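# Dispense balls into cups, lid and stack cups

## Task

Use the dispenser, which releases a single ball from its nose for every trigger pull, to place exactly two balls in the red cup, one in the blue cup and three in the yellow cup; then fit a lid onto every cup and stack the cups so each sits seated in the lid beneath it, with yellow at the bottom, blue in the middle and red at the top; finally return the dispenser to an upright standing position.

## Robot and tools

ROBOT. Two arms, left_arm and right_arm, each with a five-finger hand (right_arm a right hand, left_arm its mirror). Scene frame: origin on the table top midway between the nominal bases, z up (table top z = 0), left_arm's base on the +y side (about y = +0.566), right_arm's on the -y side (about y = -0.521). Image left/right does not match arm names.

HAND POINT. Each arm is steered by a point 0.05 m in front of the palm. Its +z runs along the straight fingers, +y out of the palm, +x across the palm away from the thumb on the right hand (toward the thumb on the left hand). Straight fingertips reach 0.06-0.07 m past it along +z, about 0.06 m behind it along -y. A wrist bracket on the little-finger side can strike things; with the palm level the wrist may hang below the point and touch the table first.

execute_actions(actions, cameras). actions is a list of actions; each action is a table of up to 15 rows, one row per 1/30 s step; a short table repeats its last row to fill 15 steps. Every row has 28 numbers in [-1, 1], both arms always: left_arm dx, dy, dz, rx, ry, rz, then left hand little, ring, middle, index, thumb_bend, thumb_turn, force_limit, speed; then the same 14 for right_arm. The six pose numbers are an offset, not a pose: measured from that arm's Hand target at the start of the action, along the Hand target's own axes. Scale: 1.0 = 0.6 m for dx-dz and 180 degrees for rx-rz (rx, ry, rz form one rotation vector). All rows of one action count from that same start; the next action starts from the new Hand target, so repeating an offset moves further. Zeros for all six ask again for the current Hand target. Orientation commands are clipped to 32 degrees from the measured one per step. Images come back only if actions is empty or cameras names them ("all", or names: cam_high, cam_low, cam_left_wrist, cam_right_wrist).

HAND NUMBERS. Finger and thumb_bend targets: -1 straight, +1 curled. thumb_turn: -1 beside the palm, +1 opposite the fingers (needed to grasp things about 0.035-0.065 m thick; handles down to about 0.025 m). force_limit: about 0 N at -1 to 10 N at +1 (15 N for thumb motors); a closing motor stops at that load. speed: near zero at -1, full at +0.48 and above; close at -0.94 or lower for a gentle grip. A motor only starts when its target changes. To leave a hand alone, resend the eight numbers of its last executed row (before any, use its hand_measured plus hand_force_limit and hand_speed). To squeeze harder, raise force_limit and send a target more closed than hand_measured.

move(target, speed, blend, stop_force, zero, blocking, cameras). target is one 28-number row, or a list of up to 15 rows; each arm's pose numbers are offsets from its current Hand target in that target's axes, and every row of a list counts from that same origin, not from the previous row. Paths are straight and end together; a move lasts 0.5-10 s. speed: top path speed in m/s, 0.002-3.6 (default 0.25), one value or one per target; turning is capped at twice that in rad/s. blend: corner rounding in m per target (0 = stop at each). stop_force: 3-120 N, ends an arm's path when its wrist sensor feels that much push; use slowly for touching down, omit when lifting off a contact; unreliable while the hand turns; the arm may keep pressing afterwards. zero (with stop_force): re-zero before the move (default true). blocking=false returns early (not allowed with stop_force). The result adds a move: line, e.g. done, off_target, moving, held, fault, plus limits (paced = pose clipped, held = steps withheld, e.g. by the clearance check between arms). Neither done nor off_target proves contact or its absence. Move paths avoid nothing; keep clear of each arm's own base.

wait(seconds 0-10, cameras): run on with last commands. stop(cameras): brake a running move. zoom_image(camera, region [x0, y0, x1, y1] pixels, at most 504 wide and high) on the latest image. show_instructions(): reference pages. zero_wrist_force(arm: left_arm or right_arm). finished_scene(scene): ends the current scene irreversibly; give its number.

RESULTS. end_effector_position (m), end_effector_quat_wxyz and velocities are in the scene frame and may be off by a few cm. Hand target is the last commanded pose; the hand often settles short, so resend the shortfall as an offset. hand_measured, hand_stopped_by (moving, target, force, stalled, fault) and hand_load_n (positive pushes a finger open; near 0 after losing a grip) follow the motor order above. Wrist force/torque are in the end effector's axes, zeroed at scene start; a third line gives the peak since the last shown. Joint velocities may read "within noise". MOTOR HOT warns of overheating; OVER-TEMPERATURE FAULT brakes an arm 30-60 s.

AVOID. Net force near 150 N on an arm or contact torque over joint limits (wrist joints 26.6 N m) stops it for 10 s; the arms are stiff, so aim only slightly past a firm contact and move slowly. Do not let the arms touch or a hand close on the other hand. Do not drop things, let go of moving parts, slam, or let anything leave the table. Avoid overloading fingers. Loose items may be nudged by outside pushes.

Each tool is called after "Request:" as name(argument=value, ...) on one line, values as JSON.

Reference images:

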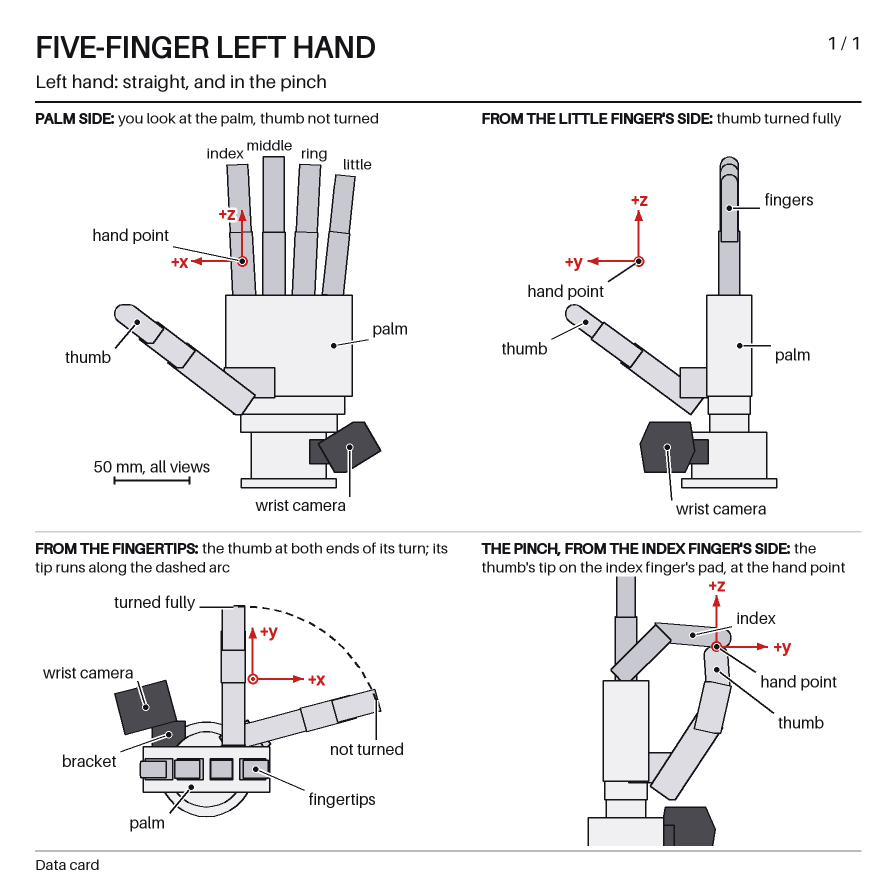

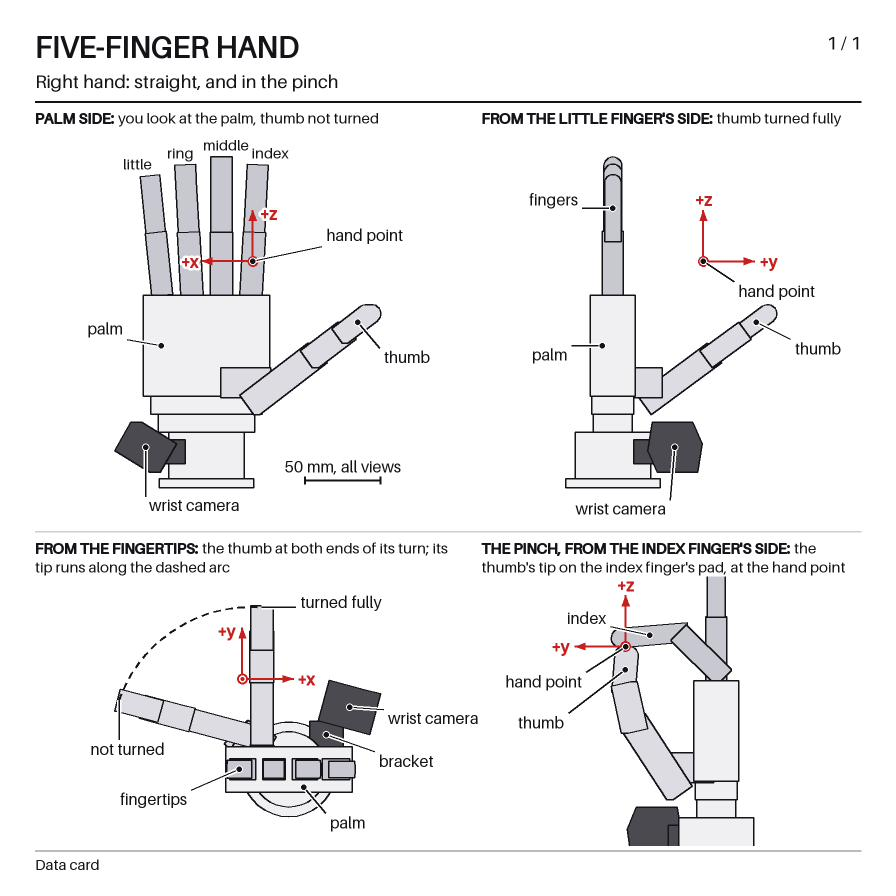

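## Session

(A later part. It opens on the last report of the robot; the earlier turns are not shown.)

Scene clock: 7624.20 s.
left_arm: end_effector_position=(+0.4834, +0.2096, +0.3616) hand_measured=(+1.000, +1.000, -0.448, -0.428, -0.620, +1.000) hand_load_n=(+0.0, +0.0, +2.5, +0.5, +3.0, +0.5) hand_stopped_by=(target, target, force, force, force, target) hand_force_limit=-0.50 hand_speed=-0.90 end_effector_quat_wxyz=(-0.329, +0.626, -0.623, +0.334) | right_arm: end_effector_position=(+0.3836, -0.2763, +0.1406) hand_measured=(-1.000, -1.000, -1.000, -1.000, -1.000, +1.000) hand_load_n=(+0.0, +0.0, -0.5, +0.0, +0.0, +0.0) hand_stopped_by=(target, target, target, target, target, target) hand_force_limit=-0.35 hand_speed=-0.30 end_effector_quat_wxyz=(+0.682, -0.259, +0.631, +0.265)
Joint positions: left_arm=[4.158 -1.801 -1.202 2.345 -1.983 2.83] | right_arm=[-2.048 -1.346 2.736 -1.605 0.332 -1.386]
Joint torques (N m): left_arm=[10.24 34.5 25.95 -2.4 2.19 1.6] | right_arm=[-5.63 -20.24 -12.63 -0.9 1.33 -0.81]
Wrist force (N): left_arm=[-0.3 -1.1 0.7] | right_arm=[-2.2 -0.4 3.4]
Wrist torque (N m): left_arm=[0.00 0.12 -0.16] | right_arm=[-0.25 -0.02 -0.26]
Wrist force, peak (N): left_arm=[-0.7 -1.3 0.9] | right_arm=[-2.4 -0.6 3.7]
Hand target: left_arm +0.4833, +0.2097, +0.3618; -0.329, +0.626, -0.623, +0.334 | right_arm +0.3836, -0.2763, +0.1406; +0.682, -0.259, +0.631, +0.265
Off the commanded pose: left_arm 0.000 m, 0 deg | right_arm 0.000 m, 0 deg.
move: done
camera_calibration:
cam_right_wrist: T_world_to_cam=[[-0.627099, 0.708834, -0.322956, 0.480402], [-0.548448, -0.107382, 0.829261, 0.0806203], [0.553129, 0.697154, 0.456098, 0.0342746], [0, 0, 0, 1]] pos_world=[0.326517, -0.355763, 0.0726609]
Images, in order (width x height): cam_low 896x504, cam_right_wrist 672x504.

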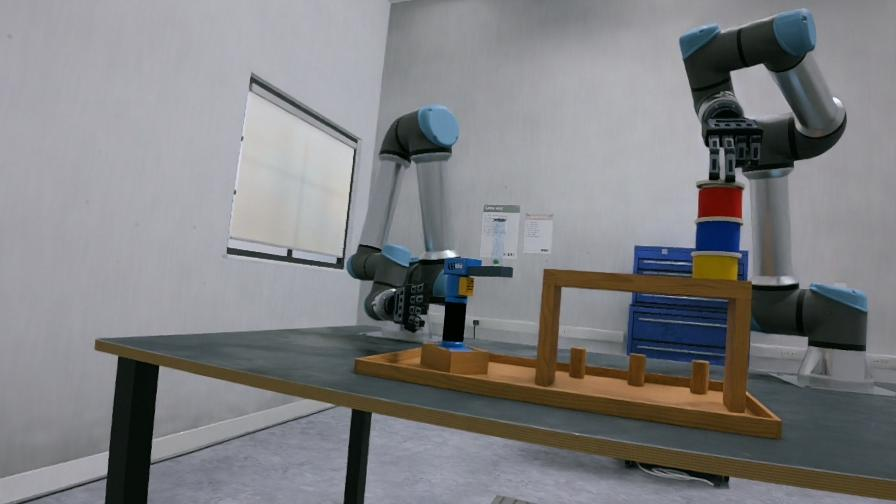

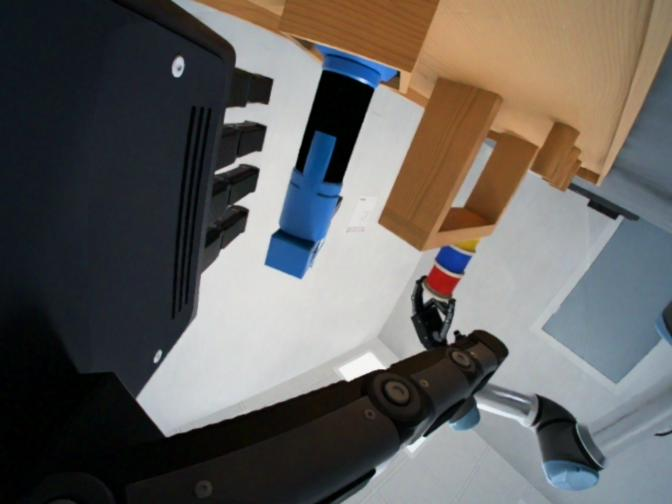

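Request:
move(target=[0,0.0007,-0.001,0,0,0,1,1,-0.4,-0.4,-0.4,1,-0.5,-0.9,0,0,0,0,0,0,-1,-1,-1,-1,-1,1,-0.35,-0.3], speed=0.02)

Request:
move(target=[0,0.0248,0.0168,0,0,0,1,1,-0.4,-0.4,-0.4,1,-0.5,-0.9,0,0,0,0,0,0,-1,-1,-1,-1,-1,1,-0.35,-0.3], speed=0.01, stop_force=3, cameras=["cam_low","cam_right_wrist"])

Request:
zoom_image(camera="cam_low", region=[680, 150, 760, 230])

Request:
zoom_image(camera="cam_right_wrist", region=[415, 265, 460, 305])

Scene clock: 7639.80 s.
left_arm: end_effector_position=(+0.4826, +0.2098, +0.3618) hand_measured=(+1.000, +1.000, -0.448, -0.428, -0.620, +1.000) hand_load_n=(+0.0, +0.0, +2.5, +0.0, +3.0, +0.0) hand_stopped_by=(target, target, force, force, force, target) hand_force_limit=-0.50 hand_speed=-0.90 end_effector_quat_wxyz=(-0.329, +0.626, -0.623, +0.334) | right_arm: end_effector_position=(+0.3836, -0.2763, +0.1406) hand_measured=(-1.000, -1.000, -1.000, -1.000, -1.000, +1.000) hand_load_n=(+0.0, +0.0, +0.0, +0.0, +0.0, +0.0) hand_stopped_by=(target, target, target, target, target, target) hand_force_limit=-0.35 hand_speed=-0.30 end_effector_quat_wxyz=(+0.682, -0.259, +0.631, +0.265)
Joint positions: left_arm=[4.157 -1.8 -1.204 2.345 -1.984 2.83] | right_arm=[-2.048 -1.346 2.736 -1.605 0.332 -1.386]
Joint torques (N m): left_arm=[-10.8 34.95 9.47 1.6 -3.25 -1.47] | right_arm=[-5.06 -19.64 -12.39 -0.92 1.33 -0.6]
Wrist force (N): left_arm=[-1.0 -0.7 0.6] | right_arm=[-2.0 -0.8 3.3]
Wrist torque (N m): left_arm=[0.05 0.21 -0.13] | right_arm=[-0.31 -0.04 -0.26]
Wrist force, peak (N): left_arm=[-1.0 -1.1 1.0] | right_arm=[-2.4 -0.7 3.6]
Hand target: left_arm +0.4826, +0.2097, +0.3618; -0.329, +0.626, -0.623, +0.334 | right_arm +0.3836, -0.2763, +0.1406; +0.682, -0.259, +0.631, +0.265
Off the commanded pose: left_arm 0.000 m, 0 deg | right_arm 0.000 m, 0 deg.
move: done

Scene clock: 7641.40 s.
left_arm: end_effector_position=(+0.4826, +0.2097, +0.3560) hand_measured=(+1.000, +1.000, -0.448, -0.428, -0.620, +1.000) hand_load_n=(+0.5, +0.0, +3.5, +0.5, +4.0, +0.5) hand_stopped_by=(target, target, force, force, force, target) hand_force_limit=-0.50 hand_speed=-0.90 end_effector_quat_wxyz=(-0.329, +0.626, -0.623, +0.334) | right_arm: end_effector_position=(+0.3836, -0.2763, +0.1406) hand_measured=(-1.000, -1.000, -1.000, -1.000, -1.000, +1.000) hand_load_n=(+0.0, +0.0, +0.0, +0.0, +0.0, +0.0) hand_stopped_by=(target, target, target, target, target, target) hand_force_limit=-0.35 hand_speed=-0.30 end_effector_quat_wxyz=(+0.682, -0.259, +0.631, +0.265)
Joint positions: left_arm=[4.157 -1.798 -1.221 2.36 -1.984 2.83] | right_arm=[-2.048 -1.346 2.736 -1.605 0.332 -1.386]
Joint torques (N m): left_arm=[-7.16 19.88 25.44 -2.2 -2.7 -0.87] | right_arm=[-4.99 -20.85 -12.07 -0.97 1.32 -0.59]
Wrist force (N): left_arm=[-0.5 -0.5 0.7] | right_arm=[-2.0 -0.6 3.4]
Wrist torque (N m): left_arm=[0.07 0.15 -0.09] | right_arm=[-0.29 -0.04 -0.26]
Wrist force, peak (N): left_arm=[0.1 -3.6 -0.8] | right_arm=[-2.2 -0.6 3.5]
Hand target: left_arm +0.4826, +0.2097, +0.3560; -0.329, +0.626, -0.623, +0.334 (not the last commanded pose) | right_arm +0.3836, -0.2763, +0.1406; +0.682, -0.259, +0.631, +0.265
Off the commanded pose: left_arm 0.012 m, 0 deg | right_arm 0.000 m, 0 deg.
move: contact (left_arm)
camera_calibration:
cam_right_wrist: T_world_to_cam=[[-0.627099, 0.708834, -0.322956, 0.480402], [-0.548448, -0.107382, 0.829261, 0.0806203], [0.553129, 0.697154, 0.456098, 0.0342746], [0, 0, 0, 1]] pos_world=[0.326517, -0.355763, 0.0726609]
Images, in order (width x height): cam_low 896x504, cam_right_wrist 672x504.

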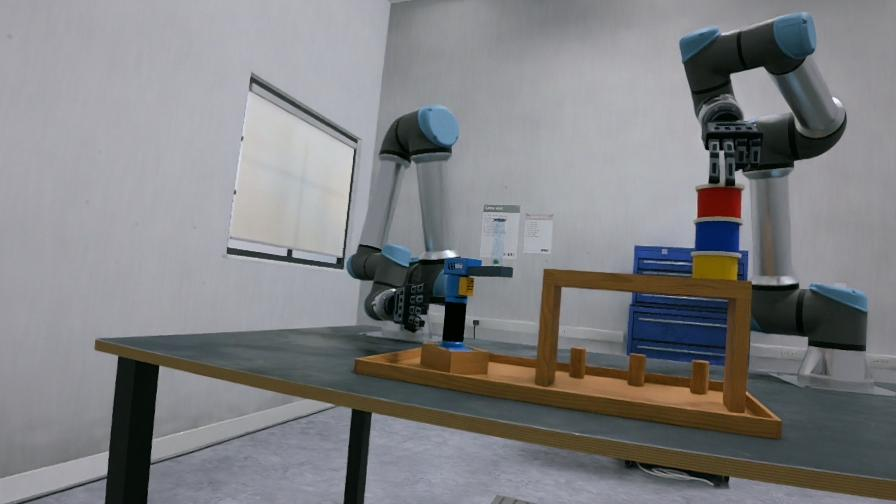

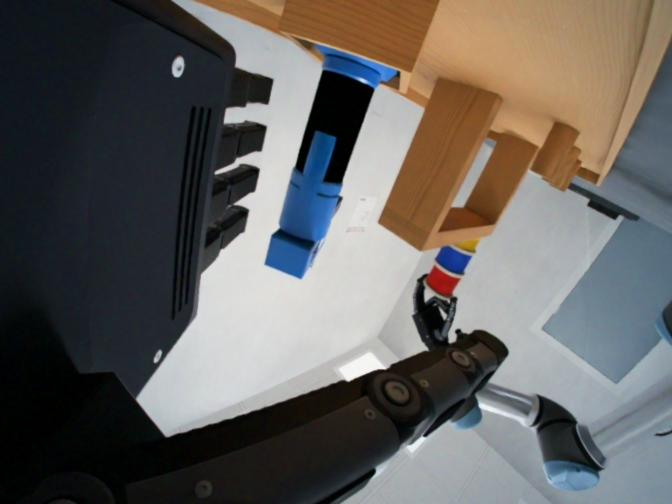

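Scaled by 6.300 from the camera's 896x504 image, which has a finer 1280x720 frame.

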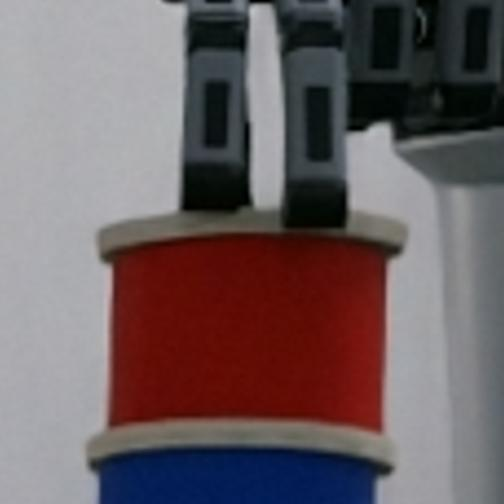

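Scaled by 11.200 from the camera's 672x504 image, which has a finer 960x720 frame.

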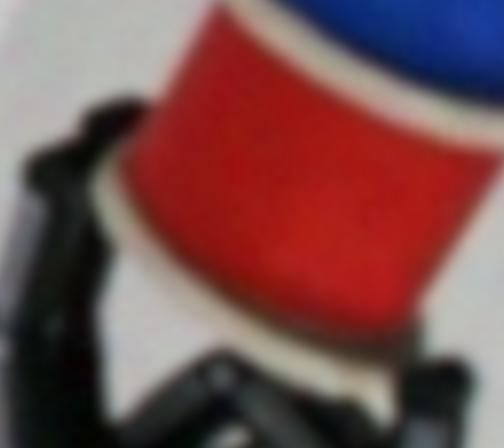

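Request:
move(target=[0.0008,-0.0106,-0.0021,0,0,0,1,1,-0.4,-0.4,-0.4,1,-0.5,-0.9,0,0,0,0,0,0,-1,-1,-1,-1,-1,1,-0.35,-0.3], speed=0.02)

Request:
move(target=[0,0.0248,0.0168,0,0,0,1,1,-0.4,-0.4,-0.4,1,-0.5,-0.9,0,0,0,0,0,0,-1,-1,-1,-1,-1,1,-0.35,-0.3], speed=0.01, stop_force=3, cameras=["cam_low","cam_right_wrist"])

Request:
zoom_image(camera="cam_low", region=[680, 150, 760, 230])

Request:
zoom_image(camera="cam_right_wrist", region=[415, 265, 460, 305])

Scene clock: 7656.07 s.
left_arm: end_effector_position=(+0.4851, +0.2093, +0.3619) hand_measured=(+1.000, +1.000, -0.448, -0.428, -0.620, +1.000) hand_load_n=(+0.0, +0.0, +3.5, +0.5, +4.5, +0.5) hand_stopped_by=(target, target, force, force, force, target) hand_force_limit=-0.50 hand_speed=-0.90 end_effector_quat_wxyz=(-0.329, +0.626, -0.623, +0.334) end_effector_velocity=(+0.001, +0.000, +0.001) end_effector_angular_velocity=(+0.000, -0.001, -0.001) | right_arm: end_effector_position=(+0.3836, -0.2763, +0.1406) hand_measured=(-1.000, -1.000, -1.000, -1.000, -1.000, +1.000) hand_load_n=(+0.0, +0.0, +0.0, +0.0, +0.0, -0.5) hand_stopped_by=(target, target, target, target, target, target) hand_force_limit=-0.35 hand_speed=-0.30 end_effector_quat_wxyz=(+0.682, -0.259, +0.631, +0.265)
Joint positions: left_arm=[4.159 -1.805 -1.197 2.344 -1.983 2.831] | right_arm=[-2.048 -1.346 2.736 -1.605 0.332 -1.386]
Joint velocities: left_arm=[0 -0.002 0.005 -0.002 0 0.001] | right_arm=[within noise]
Joint torques (N m): left_arm=[10.67 19.14 25.51 -2.38 2.18 1.51] | right_arm=[-4.87 -20.71 -12.66 -0.85 1.53 -0.62]
Wrist force (N): left_arm=[-0.4 -0.9 0.7] | right_arm=[-1.9 -0.6 3.2]
Wrist torque (N m): left_arm=[0.02 0.13 -0.17] | right_arm=[-0.27 -0.05 -0.26]
Wrist force, peak (N): left_arm=[-0.9 -0.8 1.0] | right_arm=[-2.4 -0.7 3.5]
Hand target: left_arm +0.4851, +0.2093, +0.3620; -0.329, +0.626, -0.623, +0.334 | right_arm +0.3836, -0.2763, +0.1406; +0.682, -0.259, +0.631, +0.265
Off the commanded pose: left_arm 0.000 m, 0 deg | right_arm 0.000 m, 0 deg.
move: done

Scene clock: 7657.87 s.
left_arm: end_effector_position=(+0.4852, +0.2092, +0.3545) hand_measured=(+1.000, +1.000, -0.448, -0.428, -0.622, +1.000) hand_load_n=(+0.0, +0.0, +3.5, +2.0, +6.0, +0.5) hand_stopped_by=(target, target, force, force, force, target) hand_force_limit=-0.50 hand_speed=-0.90 end_effector_quat_wxyz=(-0.329, +0.626, -0.623, +0.334) | right_arm: end_effector_position=(+0.3836, -0.2763, +0.1406) hand_measured=(-1.000, -1.000, -1.000, -1.000, -1.000, +1.000) hand_load_n=(+0.0, +0.0, -0.5, +0.0, +0.0, +0.0) hand_stopped_by=(target, target, target, target, target, target) hand_force_limit=-0.35 hand_speed=-0.30 end_effector_quat_wxyz=(+0.682, -0.259, +0.631, +0.265)
Joint positions: left_arm=[4.159 -1.803 -1.218 2.363 -1.983 2.831] | right_arm=[-2.048 -1.346 2.736 -1.605 0.332 -1.386]
Joint torques (N m): left_arm=[-2.57 19.79 25.16 -2.33 0.68 -0.02] | right_arm=[-5.09 -19.5 -11.97 -0.91 1.24 -0.53]
Wrist force (N): left_arm=[-0.7 -1.1 0.5] | right_arm=[-1.8 -0.5 3.5]
Wrist torque (N m): left_arm=[0.02 0.17 -0.18] | right_arm=[-0.27 -0.07 -0.25]
Wrist force, peak (N): left_arm=[-0.1 -3.8 -0.3] | right_arm=[-2.5 -0.7 3.4]
Hand target: left_arm +0.4852, +0.2092, +0.3545; -0.329, +0.626, -0.623, +0.334 (not the last commanded pose) | right_arm +0.3836, -0.2763, +0.1406; +0.682, -0.259, +0.631, +0.265
Off the commanded pose: left_arm 0.010 m, 0 deg | right_arm 0.000 m, 0 deg.
move: contact (left_arm)
camera_calibration:
cam_right_wrist: T_world_to_cam=[[-0.627099, 0.708834, -0.322956, 0.480402], [-0.548448, -0.107382, 0.829261, 0.0806203], [0.553129, 0.697154, 0.456098, 0.0342746], [0, 0, 0, 1]] pos_world=[0.326517, -0.355763, 0.0726609]
Images, in order (width x height): cam_low 896x504, cam_right_wrist 672x504.

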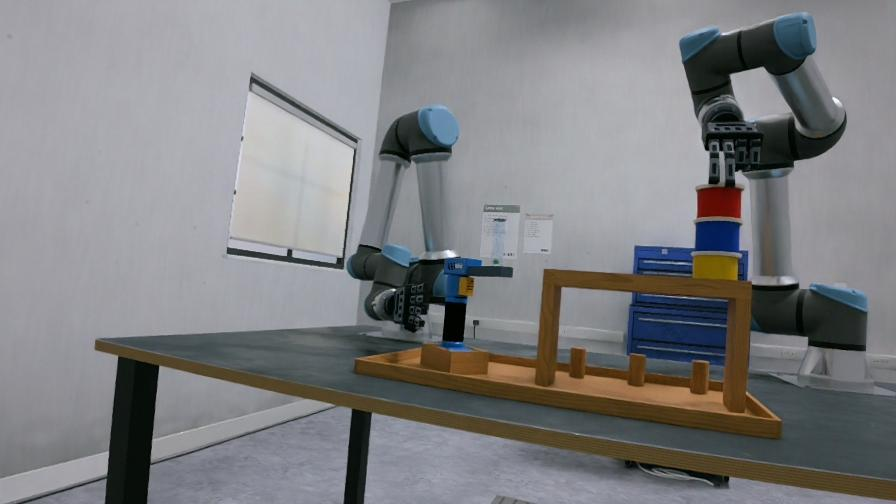

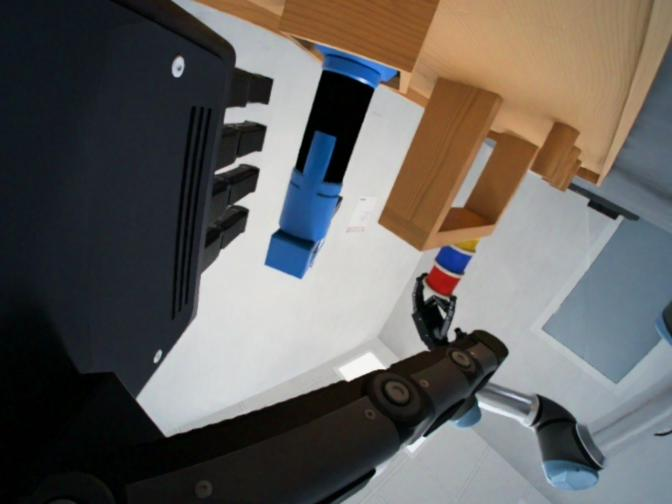

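Scaled by 6.300 from the camera's 896x504 image, which has a finer 1280x720 frame.

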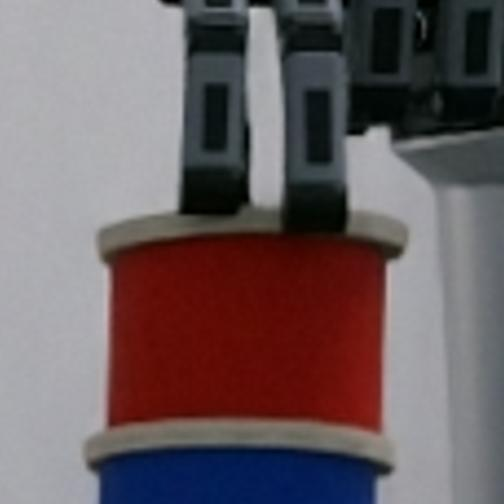

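Scaled by 11.200 from the camera's 672x504 image, which has a finer 960x720 frame.

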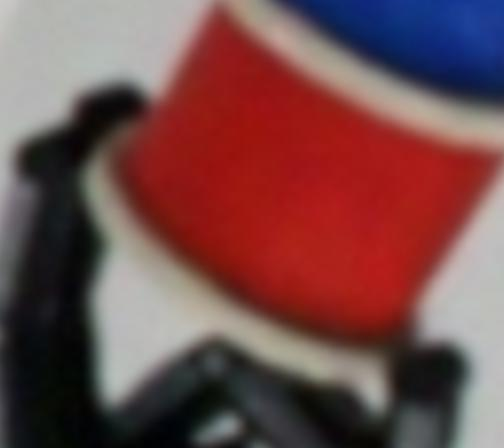

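Request:
move(target=[[0,0,0,0,0,0,1,1,-0.8,-0.8,-0.8,1,-0.5,-0.88,0,0,0,0,0,0,-1,-1,-1,-1,-1,1,-0.35,-0.3],[0,-0.0828,-0.056,0,0,0,1,1,-0.8,-0.8,-0.8,1,-0.5,-0.88,0,0,0,0,0,0,-1,-1,-1,-1,-1,1,-0.35,-0.3]], speed=0.03, cameras=["cam_low","cam_right_wrist","cam_high"])

Request:
zoom_image(camera="cam_low", region=[675, 165, 765, 285])

Request:
zoom_image(camera="cam_right_wrist", region=[415, 235, 485, 305])

Request:
zoom_image(camera="cam_high", region=[530, 130, 610, 240])

Scene clock: 7679.63 s.
left_arm: end_effector_position=(+0.4852, +0.2098, +0.4144) hand_measured=(+1.000, +1.000, -0.800, -0.800, -0.800, +1.000) hand_load_n=(+0.0, +0.0, +0.0, +0.0, +0.0, +0.0) hand_stopped_by=(target, target, target, target, target, target) hand_force_limit=-0.50 hand_speed=-0.88 end_effector_quat_wxyz=(-0.329, +0.626, -0.623, +0.334) | right_arm: end_effector_position=(+0.3836, -0.2763, +0.1406) hand_measured=(-1.000, -1.000, -1.000, -1.000, -1.000, +1.000) hand_load_n=(+0.0, +0.0, +0.0, +0.0, +0.0, -0.5) hand_stopped_by=(target, target, target, target, target, target) hand_force_limit=-0.35 hand_speed=-0.30 end_effector_quat_wxyz=(+0.682, -0.259, +0.631, +0.265)
Joint positions: left_arm=[4.16 -1.833 -1.024 2.199 -1.982 2.832] | right_arm=[-2.048 -1.346 2.736 -1.605 0.332 -1.386]
Joint torques (N m): left_arm=[10.27 20.12 24.13 -2.52 1.18 -0.22] | right_arm=[-5.92 -20 -12.12 -0.87 1.34 -0.62]
Wrist force (N): left_arm=[-0.6 -0.2 0.8] | right_arm=[-2.3 -0.3 3.3]
Wrist torque (N m): left_arm=[0.13 0.15 -0.21] | right_arm=[-0.24 0.00 -0.26]
Wrist force, peak (N): left_arm=[-0.9 -1.6 0.4] | right_arm=[-2.6 -0.7 3.5]
Hand target: left_arm +0.4852, +0.2098, +0.4145; -0.329, +0.626, -0.623, +0.334 | right_arm +0.3836, -0.2763, +0.1406; +0.682, -0.259, +0.631, +0.265
Off the commanded pose: left_arm 0.000 m, 0 deg | right_arm 0.000 m, 0 deg.
move: done
camera_calibration:
cam_right_wrist: T_world_to_cam=[[-0.627099, 0.708834, -0.322956, 0.480402], [-0.548448, -0.107382, 0.829261, 0.0806203], [0.553129, 0.697154, 0.456098, 0.0342746], [0, 0, 0, 1]] pos_world=[0.326517, -0.355763, 0.0726609]
Images, in order (width x height): cam_high 896x504, cam_low 896x504, cam_right_wrist 672x504.

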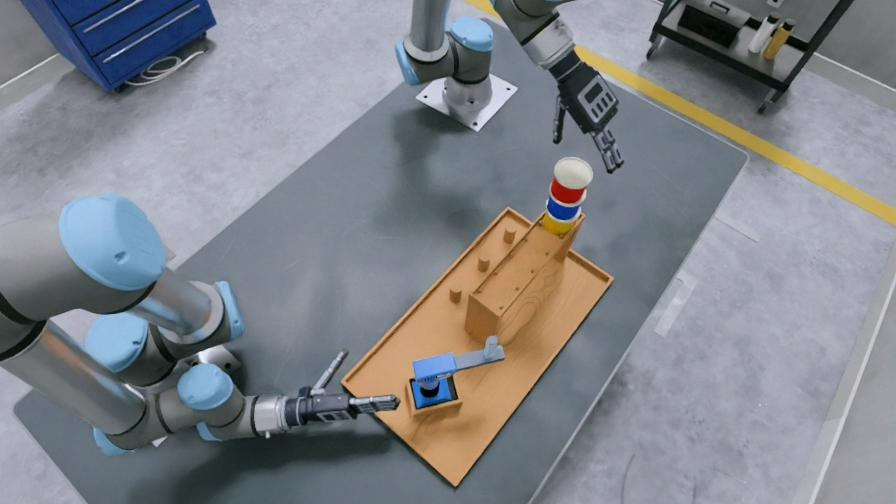

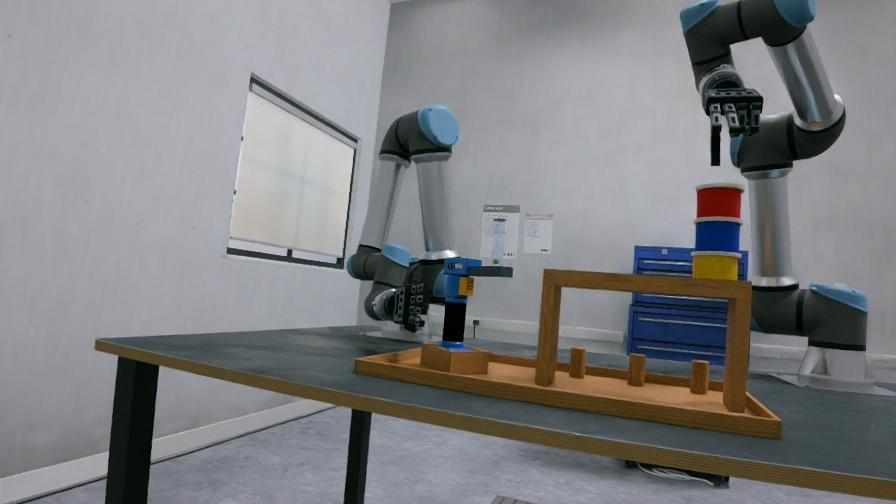

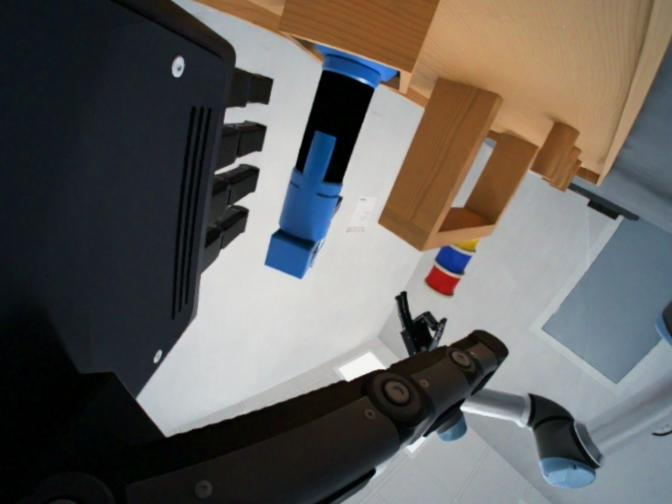

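Scaled by 4.200 from the camera's 896x504 image, which has a finer 1280x720 frame.

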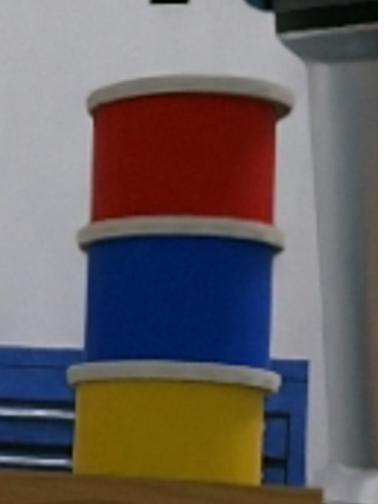

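Scaled by 7.200 from the camera's 672x504 image, which has a finer 960x720 frame.

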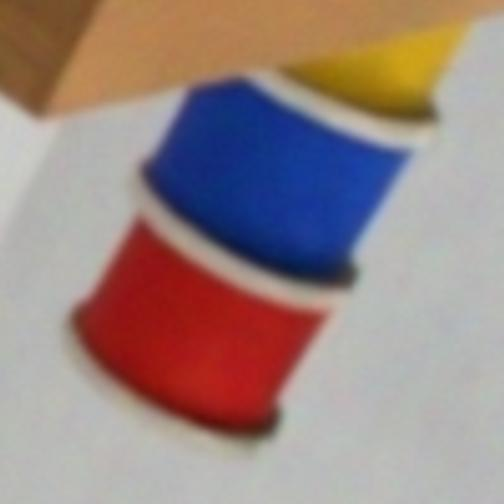

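Scaled by 4.582 from the camera's 896x504 image, which has a finer 1280x720 frame.

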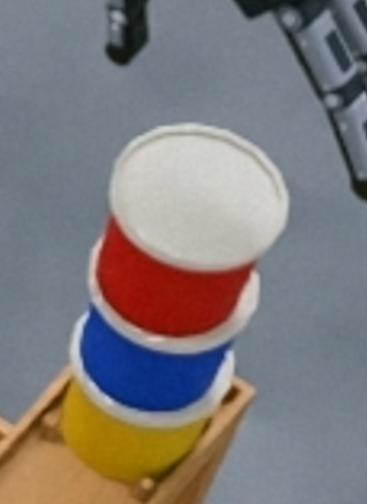

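Request:
move(target=[0,0.112,-0.1656,0,0,0,1,1,-0.8,-0.8,-0.8,1,-0.5,-0.88,0,0,0,0,0,0,-1,-1,-1,-1,-1,1,-0.35,-0.3], speed=0.15, cameras=["cam_low","cam_high"])

Request:
zoom_image(camera="cam_low", region=[400, 230, 540, 390])

Request:
zoom_image(camera="cam_high", region=[370, 310, 550, 430])

Request:
zoom_image(camera="cam_low", region=[675, 165, 765, 285])

Scene clock: 7694.10 s.
left_arm: end_effector_position=(+0.3655, +0.2097, +0.4145) hand_measured=(+1.000, +1.000, -0.800, -0.800, -0.800, +1.000) hand_load_n=(+0.0, +0.0, +0.0, +0.0, +0.0, +0.0) hand_stopped_by=(target, target, target, target, target, target) hand_force_limit=-0.50 hand_speed=-0.88 end_effector_quat_wxyz=(-0.329, +0.626, -0.623, +0.334) | right_arm: end_effector_position=(+0.3836, -0.2763, +0.1406) hand_measured=(-1.000, -1.000, -1.000, -1.000, -1.000, +1.000) hand_load_n=(+0.0, +0.0, +0.0, +0.0, +0.0, -0.5) hand_stopped_by=(target, target, target, target, target, target) hand_force_limit=-0.35 hand_speed=-0.30 end_effector_quat_wxyz=(+0.682, -0.259, +0.631, +0.265)
Joint positions: left_arm=[3.987 -1.651 -1.25 2.186 -2.116 2.708] | right_arm=[-2.048 -1.346 2.736 -1.605 0.332 -1.386]
Joint torques (N m): left_arm=[-12.08 27.99 9.06 -2.55 -3.2 -1.44] | right_arm=[-5.14 -20.59 -11.89 -0.85 1.48 -0.73]
Wrist force (N): left_arm=[-0.4 -0.8 0.8] | right_arm=[-1.9 -0.6 3.2]
Wrist torque (N m): left_arm=[0.04 0.11 0.05] | right_arm=[-0.26 -0.05 -0.24]
Wrist force, peak (N): left_arm=[-0.3 -1.4 1.7] | right_arm=[-2.2 -0.8 3.8]
Hand target: left_arm +0.3652, +0.2097, +0.4145; -0.329, +0.626, -0.623, +0.334 | right_arm +0.3836, -0.2763, +0.1406; +0.682, -0.259, +0.631, +0.265
Off the commanded pose: left_arm 0.000 m, 0 deg | right_arm 0.000 m, 0 deg.
move: done
Images, in order (width x height): cam_high 896x504, cam_low 896x504.

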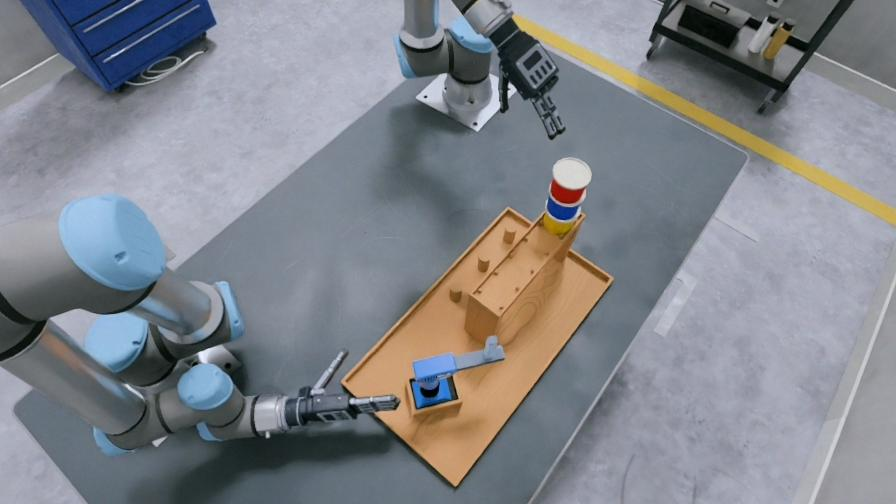

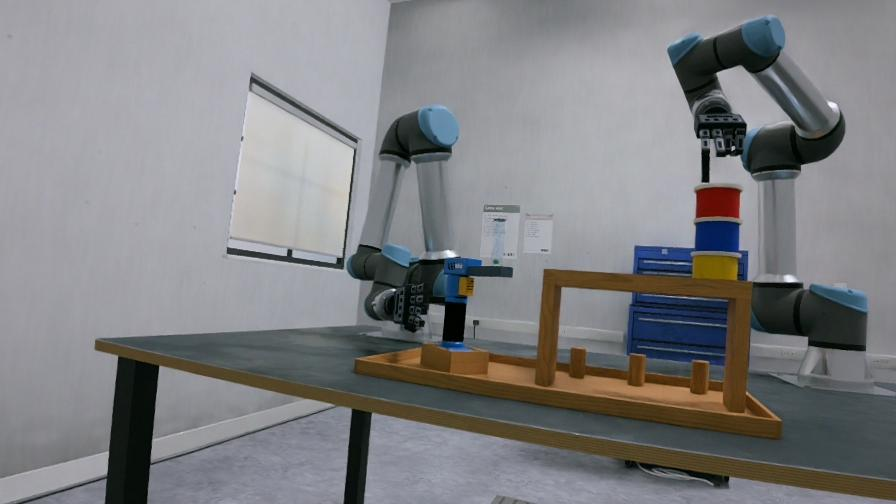

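Scaled by 3.150 from the camera's 896x504 image, which has a finer 1280x720 frame.

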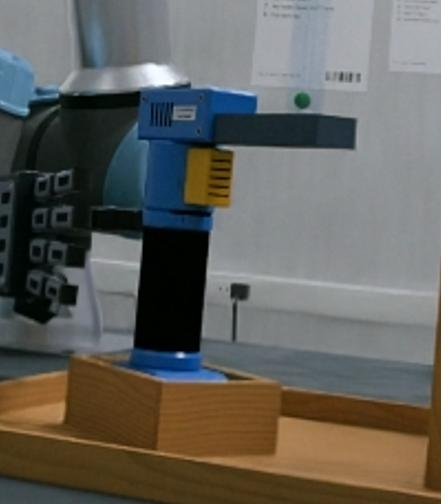

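Scaled by 2.800 from the camera's 896x504 image, which has a finer 1280x720 frame.

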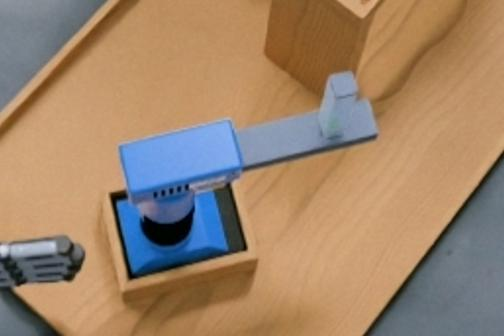

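Scaled by 4.200 from the camera's 896x504 image, which has a finer 1280x720 frame.

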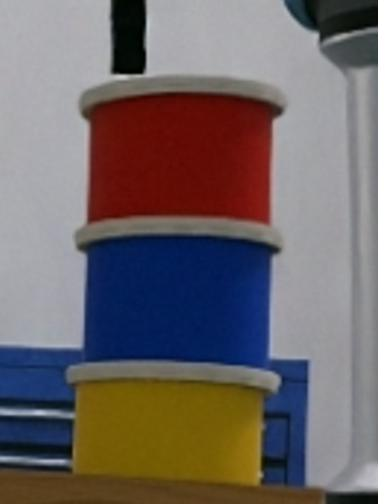

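Request:
finished_scene(scene=1)

The scene is finished: the task was done.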